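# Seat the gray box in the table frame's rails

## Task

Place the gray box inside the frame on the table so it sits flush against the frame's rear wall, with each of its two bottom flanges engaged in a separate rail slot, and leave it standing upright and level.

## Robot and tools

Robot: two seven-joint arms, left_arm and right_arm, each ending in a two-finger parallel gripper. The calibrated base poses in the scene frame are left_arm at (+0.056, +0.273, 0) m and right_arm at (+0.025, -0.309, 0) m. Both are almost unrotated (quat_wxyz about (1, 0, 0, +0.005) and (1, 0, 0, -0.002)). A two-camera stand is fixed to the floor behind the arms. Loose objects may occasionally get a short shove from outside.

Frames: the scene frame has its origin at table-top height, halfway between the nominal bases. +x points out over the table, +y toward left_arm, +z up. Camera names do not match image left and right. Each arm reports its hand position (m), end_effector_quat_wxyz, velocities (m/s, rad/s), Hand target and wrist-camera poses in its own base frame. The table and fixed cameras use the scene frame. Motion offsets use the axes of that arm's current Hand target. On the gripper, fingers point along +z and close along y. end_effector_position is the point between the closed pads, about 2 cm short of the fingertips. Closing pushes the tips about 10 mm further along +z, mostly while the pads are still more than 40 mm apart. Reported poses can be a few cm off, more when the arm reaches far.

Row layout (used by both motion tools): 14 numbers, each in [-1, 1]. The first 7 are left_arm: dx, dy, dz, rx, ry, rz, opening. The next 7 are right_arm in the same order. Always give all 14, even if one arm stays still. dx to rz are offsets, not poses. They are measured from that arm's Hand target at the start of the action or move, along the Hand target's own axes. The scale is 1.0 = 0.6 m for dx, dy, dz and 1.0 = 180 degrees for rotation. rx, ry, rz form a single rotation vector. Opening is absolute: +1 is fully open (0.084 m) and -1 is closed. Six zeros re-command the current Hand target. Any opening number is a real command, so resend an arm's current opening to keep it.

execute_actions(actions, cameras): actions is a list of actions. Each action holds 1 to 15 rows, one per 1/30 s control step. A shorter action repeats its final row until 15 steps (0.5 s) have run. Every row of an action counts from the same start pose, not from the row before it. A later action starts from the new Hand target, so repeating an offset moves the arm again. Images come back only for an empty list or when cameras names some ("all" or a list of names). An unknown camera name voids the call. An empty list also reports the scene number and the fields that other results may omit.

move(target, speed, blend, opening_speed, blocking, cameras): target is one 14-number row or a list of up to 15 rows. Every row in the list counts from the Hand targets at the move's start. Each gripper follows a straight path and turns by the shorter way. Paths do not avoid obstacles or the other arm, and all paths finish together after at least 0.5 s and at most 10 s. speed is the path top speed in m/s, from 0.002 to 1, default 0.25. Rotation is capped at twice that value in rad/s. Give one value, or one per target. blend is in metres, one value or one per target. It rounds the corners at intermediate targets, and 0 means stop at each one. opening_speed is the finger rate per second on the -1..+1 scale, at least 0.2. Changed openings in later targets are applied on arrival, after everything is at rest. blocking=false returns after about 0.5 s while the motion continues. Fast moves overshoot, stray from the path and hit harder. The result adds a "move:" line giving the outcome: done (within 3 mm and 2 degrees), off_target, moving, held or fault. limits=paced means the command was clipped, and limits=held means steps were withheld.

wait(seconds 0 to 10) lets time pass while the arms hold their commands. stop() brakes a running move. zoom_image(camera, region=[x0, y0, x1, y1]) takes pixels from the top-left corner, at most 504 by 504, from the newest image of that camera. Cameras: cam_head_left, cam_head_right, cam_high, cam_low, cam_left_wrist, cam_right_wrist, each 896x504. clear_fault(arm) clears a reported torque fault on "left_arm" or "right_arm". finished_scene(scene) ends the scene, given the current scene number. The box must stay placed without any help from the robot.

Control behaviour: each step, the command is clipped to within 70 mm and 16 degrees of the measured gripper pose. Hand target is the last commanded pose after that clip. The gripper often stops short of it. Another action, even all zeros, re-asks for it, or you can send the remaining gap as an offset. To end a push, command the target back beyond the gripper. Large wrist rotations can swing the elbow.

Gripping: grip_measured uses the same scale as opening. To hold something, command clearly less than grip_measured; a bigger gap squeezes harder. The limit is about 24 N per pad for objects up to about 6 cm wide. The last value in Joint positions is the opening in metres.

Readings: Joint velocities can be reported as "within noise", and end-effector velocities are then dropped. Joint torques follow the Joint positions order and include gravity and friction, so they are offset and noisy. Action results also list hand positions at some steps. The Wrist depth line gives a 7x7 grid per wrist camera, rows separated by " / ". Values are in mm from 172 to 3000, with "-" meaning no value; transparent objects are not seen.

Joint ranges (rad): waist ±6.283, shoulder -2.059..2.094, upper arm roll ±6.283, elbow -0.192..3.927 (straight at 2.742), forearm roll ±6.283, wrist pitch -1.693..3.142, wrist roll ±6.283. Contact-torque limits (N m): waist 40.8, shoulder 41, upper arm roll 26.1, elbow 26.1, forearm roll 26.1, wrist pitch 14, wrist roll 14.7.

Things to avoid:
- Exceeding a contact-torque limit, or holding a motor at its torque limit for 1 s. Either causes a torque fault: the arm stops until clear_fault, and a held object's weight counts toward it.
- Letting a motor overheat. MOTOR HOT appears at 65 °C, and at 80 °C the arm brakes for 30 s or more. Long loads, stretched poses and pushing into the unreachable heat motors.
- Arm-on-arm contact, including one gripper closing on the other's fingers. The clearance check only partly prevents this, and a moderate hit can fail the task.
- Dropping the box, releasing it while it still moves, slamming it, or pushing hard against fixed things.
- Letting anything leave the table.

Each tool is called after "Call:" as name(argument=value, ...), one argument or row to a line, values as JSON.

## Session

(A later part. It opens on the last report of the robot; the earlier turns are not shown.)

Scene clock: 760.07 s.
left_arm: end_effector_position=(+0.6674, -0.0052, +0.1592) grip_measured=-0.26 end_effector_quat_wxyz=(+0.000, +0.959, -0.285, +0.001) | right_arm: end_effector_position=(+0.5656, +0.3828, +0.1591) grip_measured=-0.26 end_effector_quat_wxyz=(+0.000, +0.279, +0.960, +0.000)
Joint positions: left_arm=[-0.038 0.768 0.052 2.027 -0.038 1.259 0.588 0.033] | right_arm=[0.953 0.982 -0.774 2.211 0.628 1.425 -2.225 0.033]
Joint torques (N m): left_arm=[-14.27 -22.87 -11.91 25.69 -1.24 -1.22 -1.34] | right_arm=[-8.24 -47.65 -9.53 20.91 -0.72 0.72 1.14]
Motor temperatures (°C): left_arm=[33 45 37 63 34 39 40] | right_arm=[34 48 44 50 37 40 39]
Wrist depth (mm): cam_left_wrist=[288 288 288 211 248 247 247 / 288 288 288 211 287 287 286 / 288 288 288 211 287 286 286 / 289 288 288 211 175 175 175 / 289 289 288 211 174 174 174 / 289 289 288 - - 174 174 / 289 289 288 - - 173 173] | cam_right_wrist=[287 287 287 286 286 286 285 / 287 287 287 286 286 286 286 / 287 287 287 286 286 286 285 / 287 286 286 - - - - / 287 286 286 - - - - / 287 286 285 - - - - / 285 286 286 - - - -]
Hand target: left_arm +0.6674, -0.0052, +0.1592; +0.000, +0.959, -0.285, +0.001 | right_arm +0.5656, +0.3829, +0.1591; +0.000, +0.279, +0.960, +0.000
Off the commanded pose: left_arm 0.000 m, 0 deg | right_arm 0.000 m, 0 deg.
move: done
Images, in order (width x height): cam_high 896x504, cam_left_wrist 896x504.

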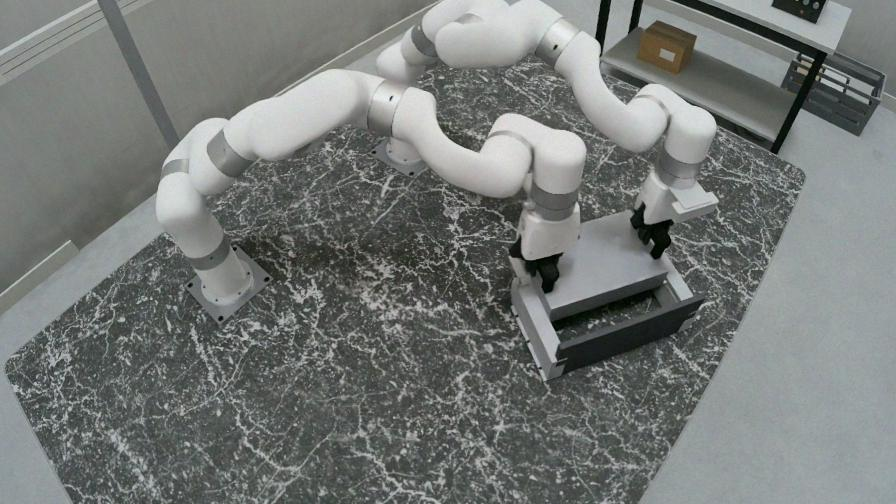

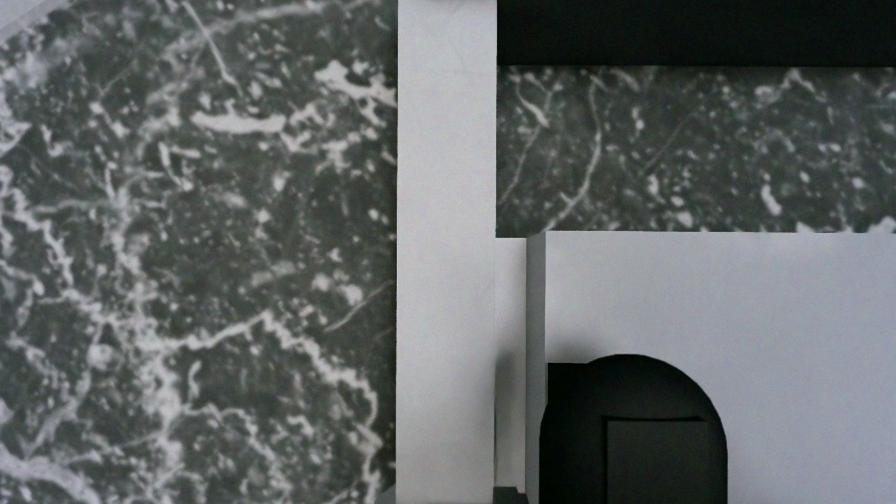

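Call:
move(
  target=[
    [0.125,0,0,0,0,0,-0.9,-0.125,0,0,0,0,0,-0.9],
    [0.125,0,0.004,0,0,0,-0.6,-0.125,0,0.004,0,0,0,-0.6],
    [0.1285,0,0.004,0,0,0,-0.5,-0.1285,0,0.004,0,0,0,-0.5],
  ],
  speed=[0.06,0.02,0.02],
  cameras=["cam_left_wrist","cam_right_wrist","cam_high"],
)

Call:
zoom_image(
  camera="cam_high",
  region=[490, 200, 720, 390],
)

Scene clock: 778.73 s.
left_arm: end_effector_position=(+0.7311, -0.0472, +0.1567) grip_measured=-0.26 end_effector_quat_wxyz=(-0.010, +0.958, -0.284, +0.043) | right_arm: end_effector_position=(+0.6294, +0.3424, +0.1566) grip_measured=-0.26 end_effector_quat_wxyz=(+0.010, +0.278, +0.960, +0.010)
Joint positions: left_arm=[-0.069 1.167 0.019 2.707 -0.018 1.452 0.517 0.033] | right_arm=[0.6 1.179 -0.472 2.707 0.436 1.542 -2.17 0.033]
Joint torques (N m): left_arm=[-23.51 -25.47 -25.1 21.39 -7.35 -9.22 -1.06] | right_arm=[-24.55 -37.93 -10.76 6.43 -9.83 -7.7 1.42]
Motor temperatures (°C): left_arm=[33 46 41 62 35 40 40] | right_arm=[35 50 47 47 38 39 39]
Wrist depth (mm): cam_left_wrist=[1123 1116 300 298 296 293 290 / 1117 1107 299 297 294 291 288 / 1114 300 297 295 292 289 286 / 300 297 295 214 177 176 175 / 298 295 293 213 176 175 173 / 296 293 291 - - 173 172 / 294 291 289 - - - -] | cam_right_wrist=[278 279 281 282 284 285 286 / 279 280 281 282 285 284 287 / 279 279 280 198 284 - 286 / 278 280 281 205 - - - / 278 279 281 - - - - / 279 280 280 - - - - / 279 280 281 - - - -]
Hand target: left_arm +0.7320, -0.0473, +0.1569; +0.000, +0.959, -0.285, +0.001 | right_arm +0.6307, +0.3415, +0.1568; +0.000, +0.279, +0.960, +0.000
Off the commanded pose: left_arm 0.001 m, 5 deg | right_arm 0.002 m, 2 deg.
elbow stopped short (left arm): the move would have taken joint 4 (elbow) straighter than the controller allows.
elbow stopped short (right arm): the move would have taken joint 4 (elbow) straighter than the controller allows.
move: off_target (left_arm); target 2's new opening was sent with left_arm's hand 0.001 m and 5 deg from that target; target 3's new opening was sent with left_arm's hand 0.001 m and 5 deg from that target
Images, in order (width x height): cam_high 896x504, cam_left_wrist 896x504, cam_right_wrist 896x504.

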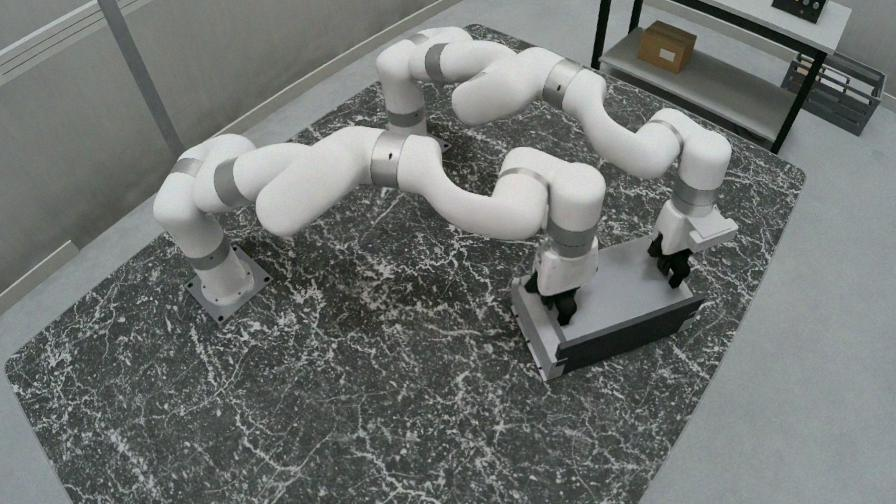

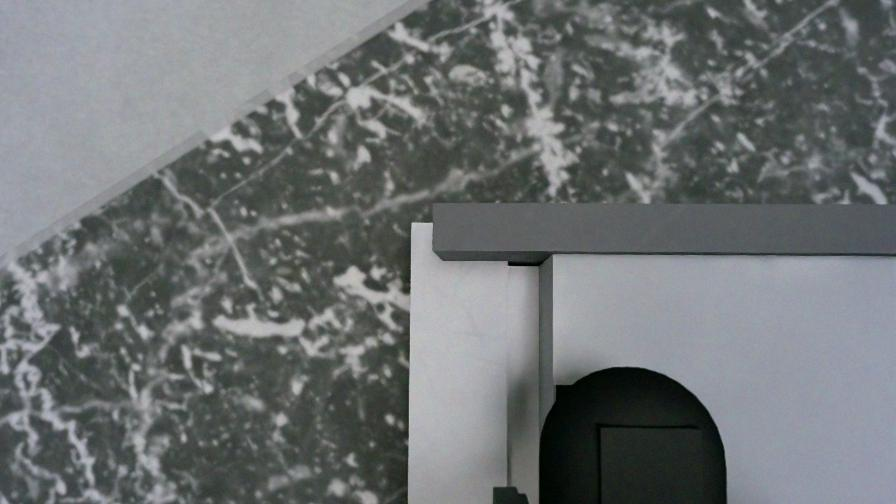

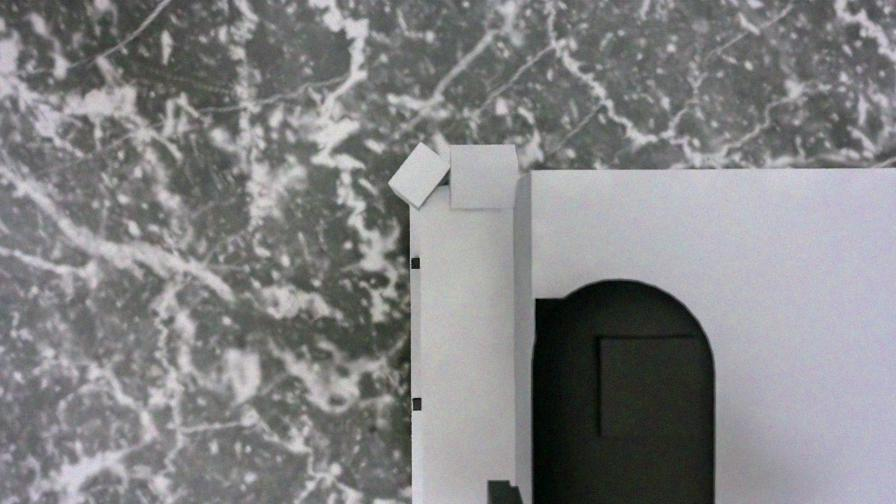

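Scaled by 2.191 from the camera's 896x504 image, which has a finer 1280x720 frame.

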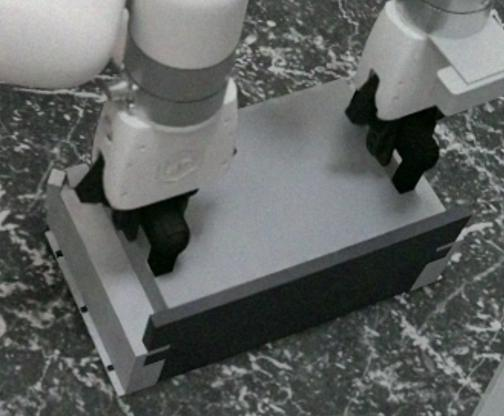

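Call:
execute_actions(
  actions=[
    [[0,0,0,0,0,0,-0.1,0,0,0,0,0,0,-0.1]],
    [[0,0,0,0,0,0,0.4,0,0,0,0,0,0,0.4]],
  ],
  cameras=["cam_left_wrist","cam_right_wrist"],
)

Call:
zoom_image(
  camera="cam_left_wrist",
  region=[400, 180, 800, 400],
)

Scene clock: 788.07 s.
left_arm: end_effector_position=(+0.7311, -0.0472, +0.1567) grip_measured=+0.39 end_effector_quat_wxyz=(-0.010, +0.958, -0.284, +0.043) | right_arm: end_effector_position=(+0.6300, +0.3412, +0.1566) grip_measured=+0.39 end_effector_quat_wxyz=(+0.010, +0.279, +0.960, +0.010)
Joint positions: left_arm=[-0.068 1.167 0.016 2.707 -0.016 1.452 0.516 0.061] | right_arm=[0.589 1.175 -0.426 2.707 0.393 1.538 -2.162 0.061]
Joint torques (N m): left_arm=[6.83 -36.3 -3.92 25.28 1.64 -0.95 -1.22] | right_arm=[-4.25 -53.19 -0.1 22.05 -1.62 -3.17 1.06]
Motor temperatures (°C): left_arm=[34 47 43 62 35 42 40] | right_arm=[36 50 47 45 39 40 39]
Wrist depth (mm): cam_left_wrist=[1130 1121 300 298 296 293 290 / 1116 1110 299 296 294 291 289 / 1114 299 297 294 292 289 287 / 300 297 295 214 178 176 174 / 298 294 293 213 176 175 174 / 295 292 290 - - 174 172 / 293 290 288 - - 172 172] | cam_right_wrist=[278 279 280 282 283 284 285 / 278 279 280 282 282 284 285 / 278 279 280 195 283 - 172 / 278 279 281 205 - - 172 / 279 280 280 - - - 172 / 279 280 281 - - - 172 / 279 280 281 - - - 172]
Hand target: left_arm +0.7320, -0.0473, +0.1569; +0.000, +0.959, -0.285, +0.001 | right_arm +0.6307, +0.3415, +0.1568; +0.000, +0.279, +0.960, +0.000
Off the commanded pose: left_arm 0.001 m, 5 deg | right_arm 0.001 m, 2 deg.
elbow stopped short (left arm): the move would have taken joint 4 (elbow) straighter than the controller allows.
elbow stopped short (right arm): the move would have taken joint 4 (elbow) straighter than the controller allows.
Step readings (end_effector_position of left_arm | right_arm):
0: (+0.7311, -0.0472, +0.1567) | (+0.6294, +0.3424, +0.1566)
1: (+0.7311, -0.0472, +0.1567) | (+0.6294, +0.3424, +0.1566)
2: (+0.7311, -0.0472, +0.1567) | (+0.6294, +0.3424, +0.1566)
4: (+0.7312, -0.0479, +0.1568) | (+0.6304, +0.3409, +0.1564)
8: (+0.7312, -0.0482, +0.1567) | (+0.6303, +0.3408, +0.1562)
15: (+0.7311, -0.0475, +0.1566) | (+0.6300, +0.3411, +0.1565)
16: (+0.7311, -0.0474, +0.1566) | (+0.6300, +0.3411, +0.1565)
17: (+0.7311, -0.0473, +0.1566) | (+0.6300, +0.3411, +0.1565)
19: (+0.7311, -0.0473, +0.1566) | (+0.6300, +0.3412, +0.1566)
23: (+0.7311, -0.0472, +0.1566) | (+0.6300, +0.3412, +0.1566)
30: (+0.7311, -0.0472, +0.1567) | (+0.6300, +0.3412, +0.1566)
Images, in order (width x height): cam_left_wrist 896x504, cam_right_wrist 896x504.

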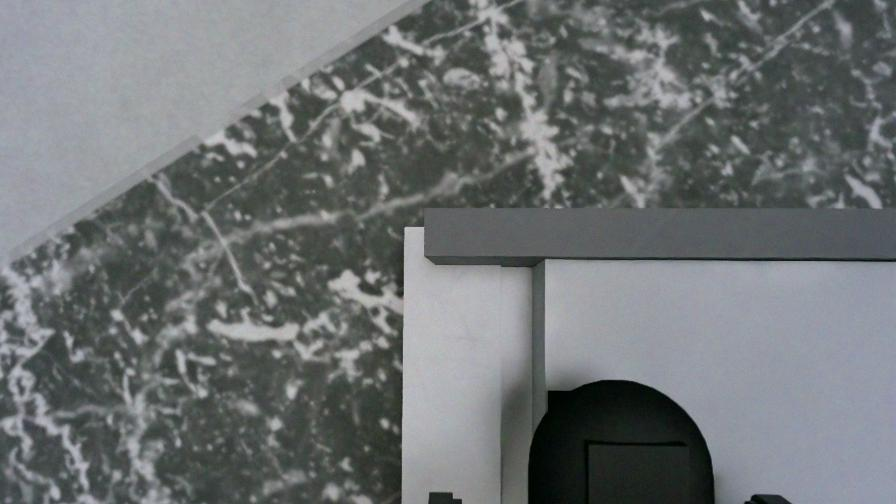

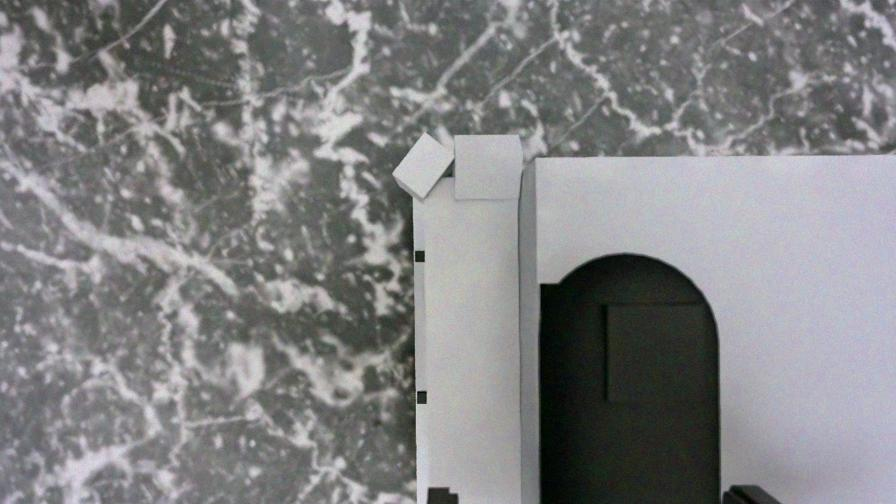

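Scaled by 1.260 from the camera's 896x504 image, which has a finer 1280x720 frame.

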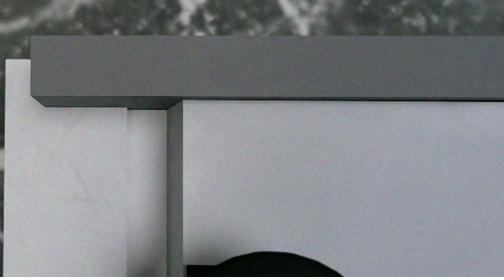

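Call:
move(
  target=[
    [0,0,-0.12,0,0,0,0.5,0,0,-0.12,0,0,0,0.5],
    [-0.05,-0.03,-0.16,0,0,0,0.5,0.22,0.16,-0.12,0,0,0,-1],
    [-0.05,-0.03,-0.16,0,0,0,0.5,0.22,0.16,0.0863,0,0,0,-1],
  ],
  speed=[0.12,0.2,0.15],
  cameras=["cam_left_wrist","cam_high","cam_right_wrist"],
)

Call:
zoom_image(
  camera="cam_left_wrist",
  region=[400, 100, 896, 400],
)

Scene clock: 806.13 s.
left_arm: end_effector_position=(+0.7156, -0.0157, +0.2526) grip_measured=+0.49 end_effector_quat_wxyz=(-0.017, +0.957, -0.284, +0.062) | right_arm: end_effector_position=(+0.5699, +0.4926, +0.1047) grip_measured=-1.00 end_effector_quat_wxyz=(+0.037, +0.278, +0.958, +0.057)
Joint positions: left_arm=[-0.024 1.02 0.011 2.707 -0.01 1.559 0.558 0.065] | right_arm=[0.769 1.262 -0.257 2.707 0.253 1.322 -1.916 0]
Joint torques (N m): left_arm=[6.87 -31.68 -3.98 19.43 1.64 -4.11 -1.25] | right_arm=[-4.07 -44.83 0.43 21.17 -1.64 -3.36 1.37]
Motor temperatures (°C): left_arm=[33 50 38 62 35 40 40] | right_arm=[34 51 43 48 37 39 39]
Wrist depth (mm): cam_left_wrist=[1262 1248 1226 403 399 393 387 / 1253 1228 1217 400 395 390 384 / 1235 1217 401 397 389 384 378 / 1226 403 398 391 275 272 268 / 403 399 393 388 208 269 266 / 399 392 388 383 206 266 263 / 395 390 384 379 204 263 260] | cam_right_wrist=[209 213 218 223 229 235 241 / 209 214 219 224 230 236 242 / 210 214 219 225 231 237 243 / 211 215 220 225 232 238 244 / 211 216 221 226 232 239 245 / 212 216 221 227 234 240 246 / 213 217 222 227 234 240 247]
Hand target: left_arm +0.7165, -0.0158, +0.2529; +0.000, +0.959, -0.285, +0.001 | right_arm +0.5707, +0.4933, +0.1049; +0.000, +0.279, +0.960, +0.000
Off the commanded pose: left_arm 0.001 m, 7 deg | right_arm 0.001 m, 8 deg.
elbow stopped short (left arm): the move would have taken joint 4 (elbow) straighter than the controller allows.
elbow stopped short (right arm): the move would have taken joint 4 (elbow) straighter than the controller allows.
move: off_target (left_arm, right_arm); target 2's new opening was sent with right_arm's hand 0.001 m and 14 deg from that target
Images, in order (width x height): cam_high 896x504, cam_left_wrist 896x504, cam_right_wrist 896x504.

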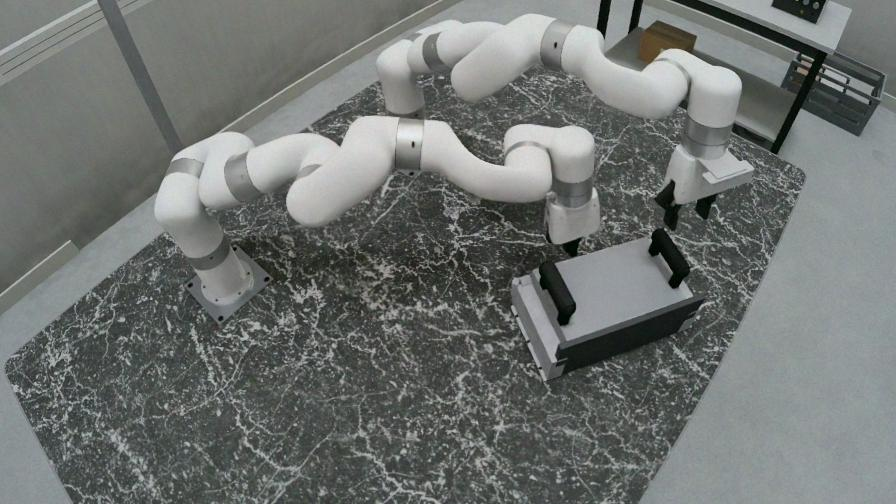

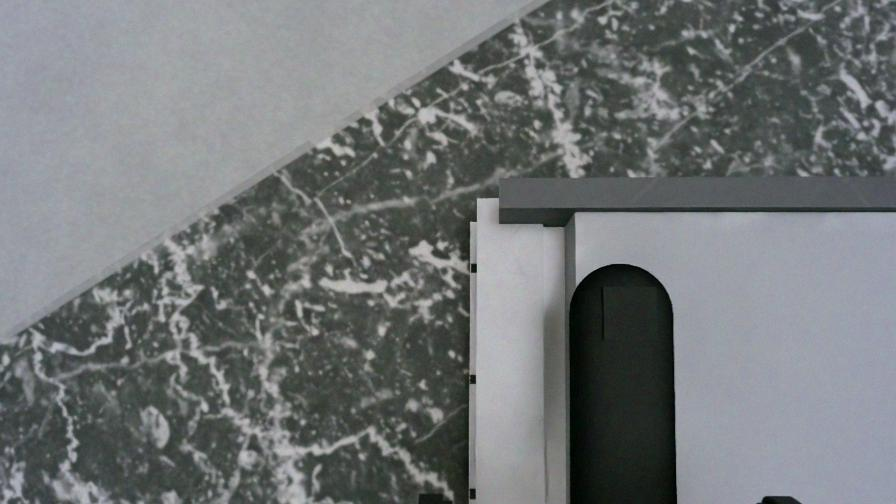

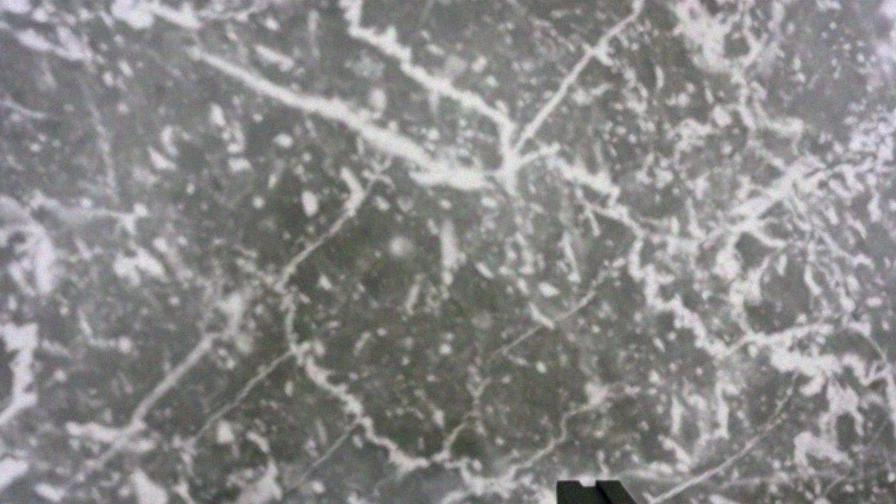

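Scaled by 1.016 from the camera's 896x504 image, which has a finer 1280x720 frame.

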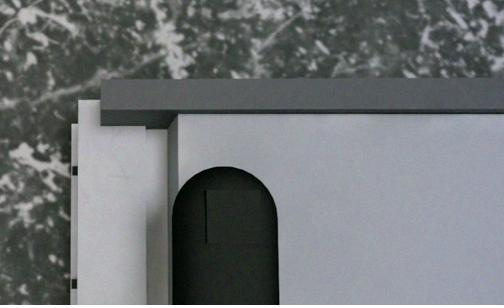

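Call:
move(
  target=[0,0,0,0,0,0,0.5,-0.044,0,0,0,0,0,-1],
  speed=0.04,
  cameras=["cam_left_wrist","cam_head_left","cam_high"],
)

Call:
zoom_image(
  camera="cam_high",
  region=[500, 200, 720, 390],
)

Call:
zoom_image(
  camera="cam_head_left",
  region=[240, 210, 400, 340],
)

Scene clock: 819.13 s.
left_arm: end_effector_position=(+0.7156, -0.0157, +0.2525) grip_measured=+0.49 end_effector_quat_wxyz=(-0.017, +0.957, -0.284, +0.062) | right_arm: end_effector_position=(+0.5906, +0.4804, +0.1046) grip_measured=-1.00 end_effector_quat_wxyz=(+0.047, +0.277, +0.957, +0.069)
Joint positions: left_arm=[-0.024 1.02 0.008 2.707 -0.008 1.559 0.557 0.065] | right_arm=[0.726 1.265 -0.198 2.707 0.198 1.282 -1.938 0]
Joint torques (N m): left_arm=[6.9 -27.31 -4.01 20.83 1.64 -4.11 -1.21] | right_arm=[-28.35 -53.55 -12.84 23.25 -10.76 -11.44 1.09]
Motor temperatures (°C): left_arm=[33 49 37 61 34 40 40] | right_arm=[34 52 42 51 37 39 39]
Wrist depth (mm): cam_left_wrist=[1269 1246 1226 404 398 394 388 / 1248 1235 1220 400 396 390 384 / 1239 1217 402 397 389 383 378 / 1226 403 397 391 275 272 268 / 403 398 393 387 208 268 266 / 400 394 388 383 206 265 263 / 395 390 384 379 204 263 260] | cam_right_wrist=[203 208 214 220 228 236 243 / 204 208 215 221 229 237 245 / 204 210 216 223 230 238 246 / 206 211 217 223 231 240 247 / 207 212 218 225 232 241 248 / 208 213 219 226 234 241 250 / 207 213 220 226 235 242 251]
Hand target: left_arm +0.7165, -0.0158, +0.2529; +0.000, +0.959, -0.285, +0.001 | right_arm +0.5930, +0.4792, +0.1049; +0.000, +0.279, +0.960, +0.000
Off the commanded pose: left_arm 0.001 m, 7 deg | right_arm 0.003 m, 10 deg.
elbow stopped short (left arm): the move would have taken joint 4 (elbow) straighter than the controller allows.
elbow stopped short (right arm): the move would have taken joint 4 (elbow) straighter than the controller allows.
move: off_target (left_arm, right_arm)
Images, in order (width x height): cam_head_left 896x504, cam_high 896x504, cam_left_wrist 896x504.

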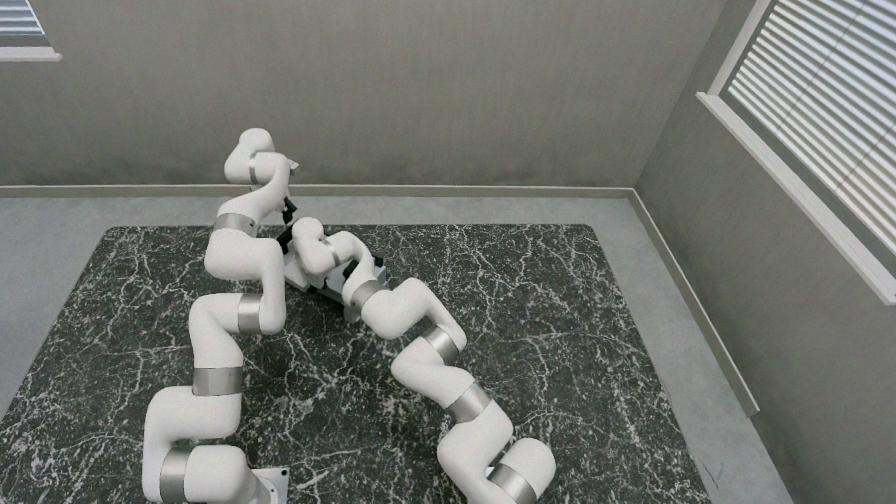

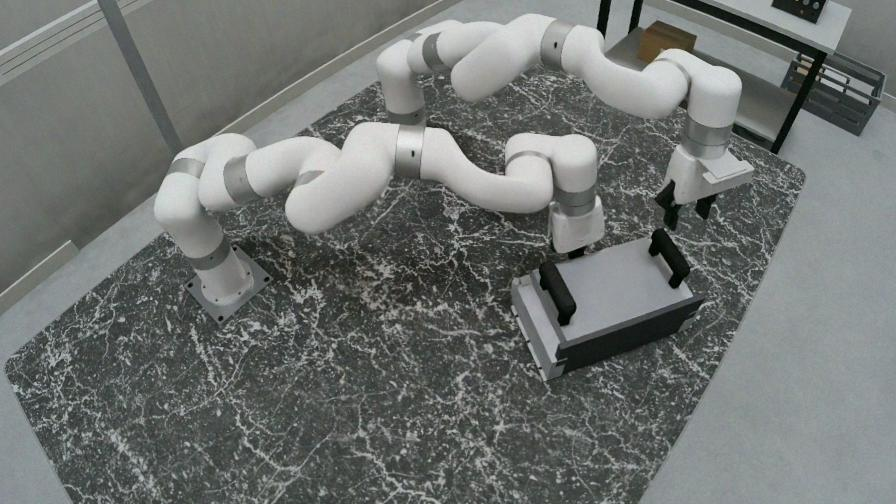

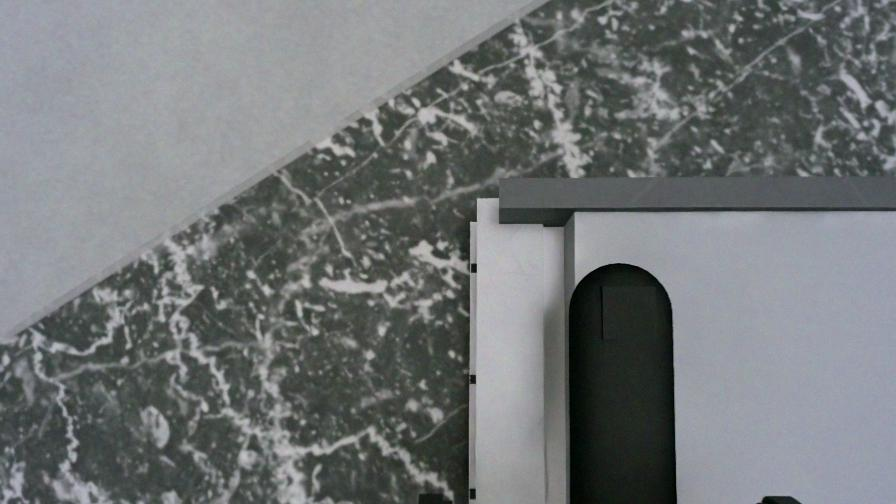

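Scaled by 2.291 from the camera's 896x504 image, which has a finer 1280x720 frame.

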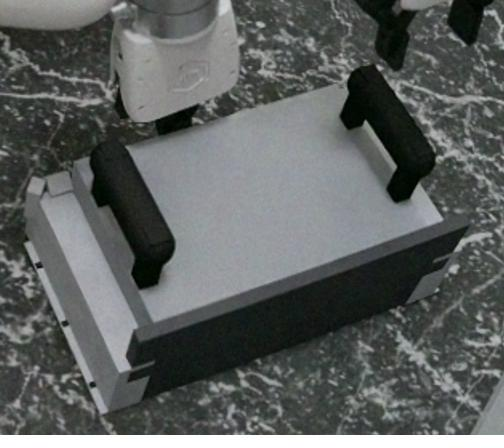

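Scaled by 3.150 from the camera's 896x504 image, which has a finer 1280x720 frame.

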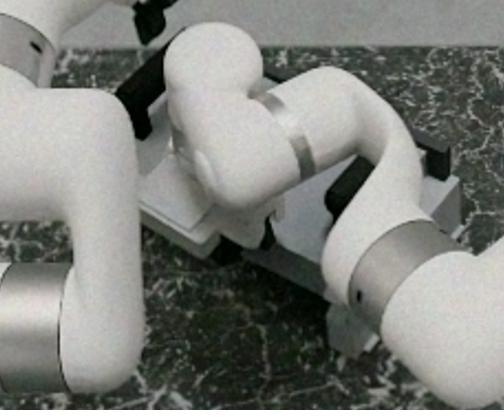

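Call:
move(
  target=[0,0,0,0,0,0,0.5,0.08,0,0,0,0,0,-1],
  speed=0.1,
)

Call:
finished_scene(
  scene=2,
)

Scene clock: 825.83 s.
left_arm: end_effector_position=(+0.7156, -0.0157, +0.2525) grip_measured=+0.49 end_effector_quat_wxyz=(-0.017, +0.957, -0.284, +0.062) | right_arm: end_effector_position=(+0.5517, +0.5043, +0.1048) grip_measured=-1.00 end_effector_quat_wxyz=(+0.029, +0.279, +0.959, +0.048)
Joint positions: left_arm=[-0.023 1.02 0.007 2.707 -0.006 1.559 0.557 0.065] | right_arm=[0.778 1.255 -0.17 2.707 0.166 1.346 -1.87 0]
Joint torques (N m): left_arm=[6.93 -28.75 -4.04 22.27 1.62 -4.11 -1.22] | right_arm=[-3.91 -54.57 0.93 21.02 -1.58 -1.27 1.29]
Motor temperatures (°C): left_arm=[33 49 37 61 34 40 40] | right_arm=[35 53 45 51 38 41 39]
Wrist depth (mm): cam_left_wrist=[1266 1244 1224 403 399 394 388 / 1248 1239 1215 400 395 390 384 / 1241 1217 401 397 389 383 378 / 1222 403 397 392 275 272 269 / 403 398 392 387 207 268 265 / 399 393 388 383 206 265 263 / 396 389 384 379 204 263 260] | cam_right_wrist=[213 216 220 225 230 235 240 / 213 217 220 226 231 235 241 / 214 217 221 226 231 236 242 / 214 218 222 226 232 237 242 / 214 218 223 227 232 238 243 / 215 219 223 228 233 238 244 / 216 219 223 228 234 239 243]
Hand target: left_arm +0.7165, -0.0158, +0.2529; +0.000, +0.959, -0.285, +0.001 | right_arm +0.5525, +0.5049, +0.1049; +0.000, +0.279, +0.960, +0.000
Off the commanded pose: left_arm 0.001 m, 7 deg | right_arm 0.001 m, 6 deg.
elbow stopped short (left arm): the move would have taken joint 4 (elbow) straighter than the controller allows.
elbow stopped short (right arm): the move would have taken joint 4 (elbow) straighter than the controller allows.
move: off_target (left_arm, right_arm)

The scene is finished: the task was done.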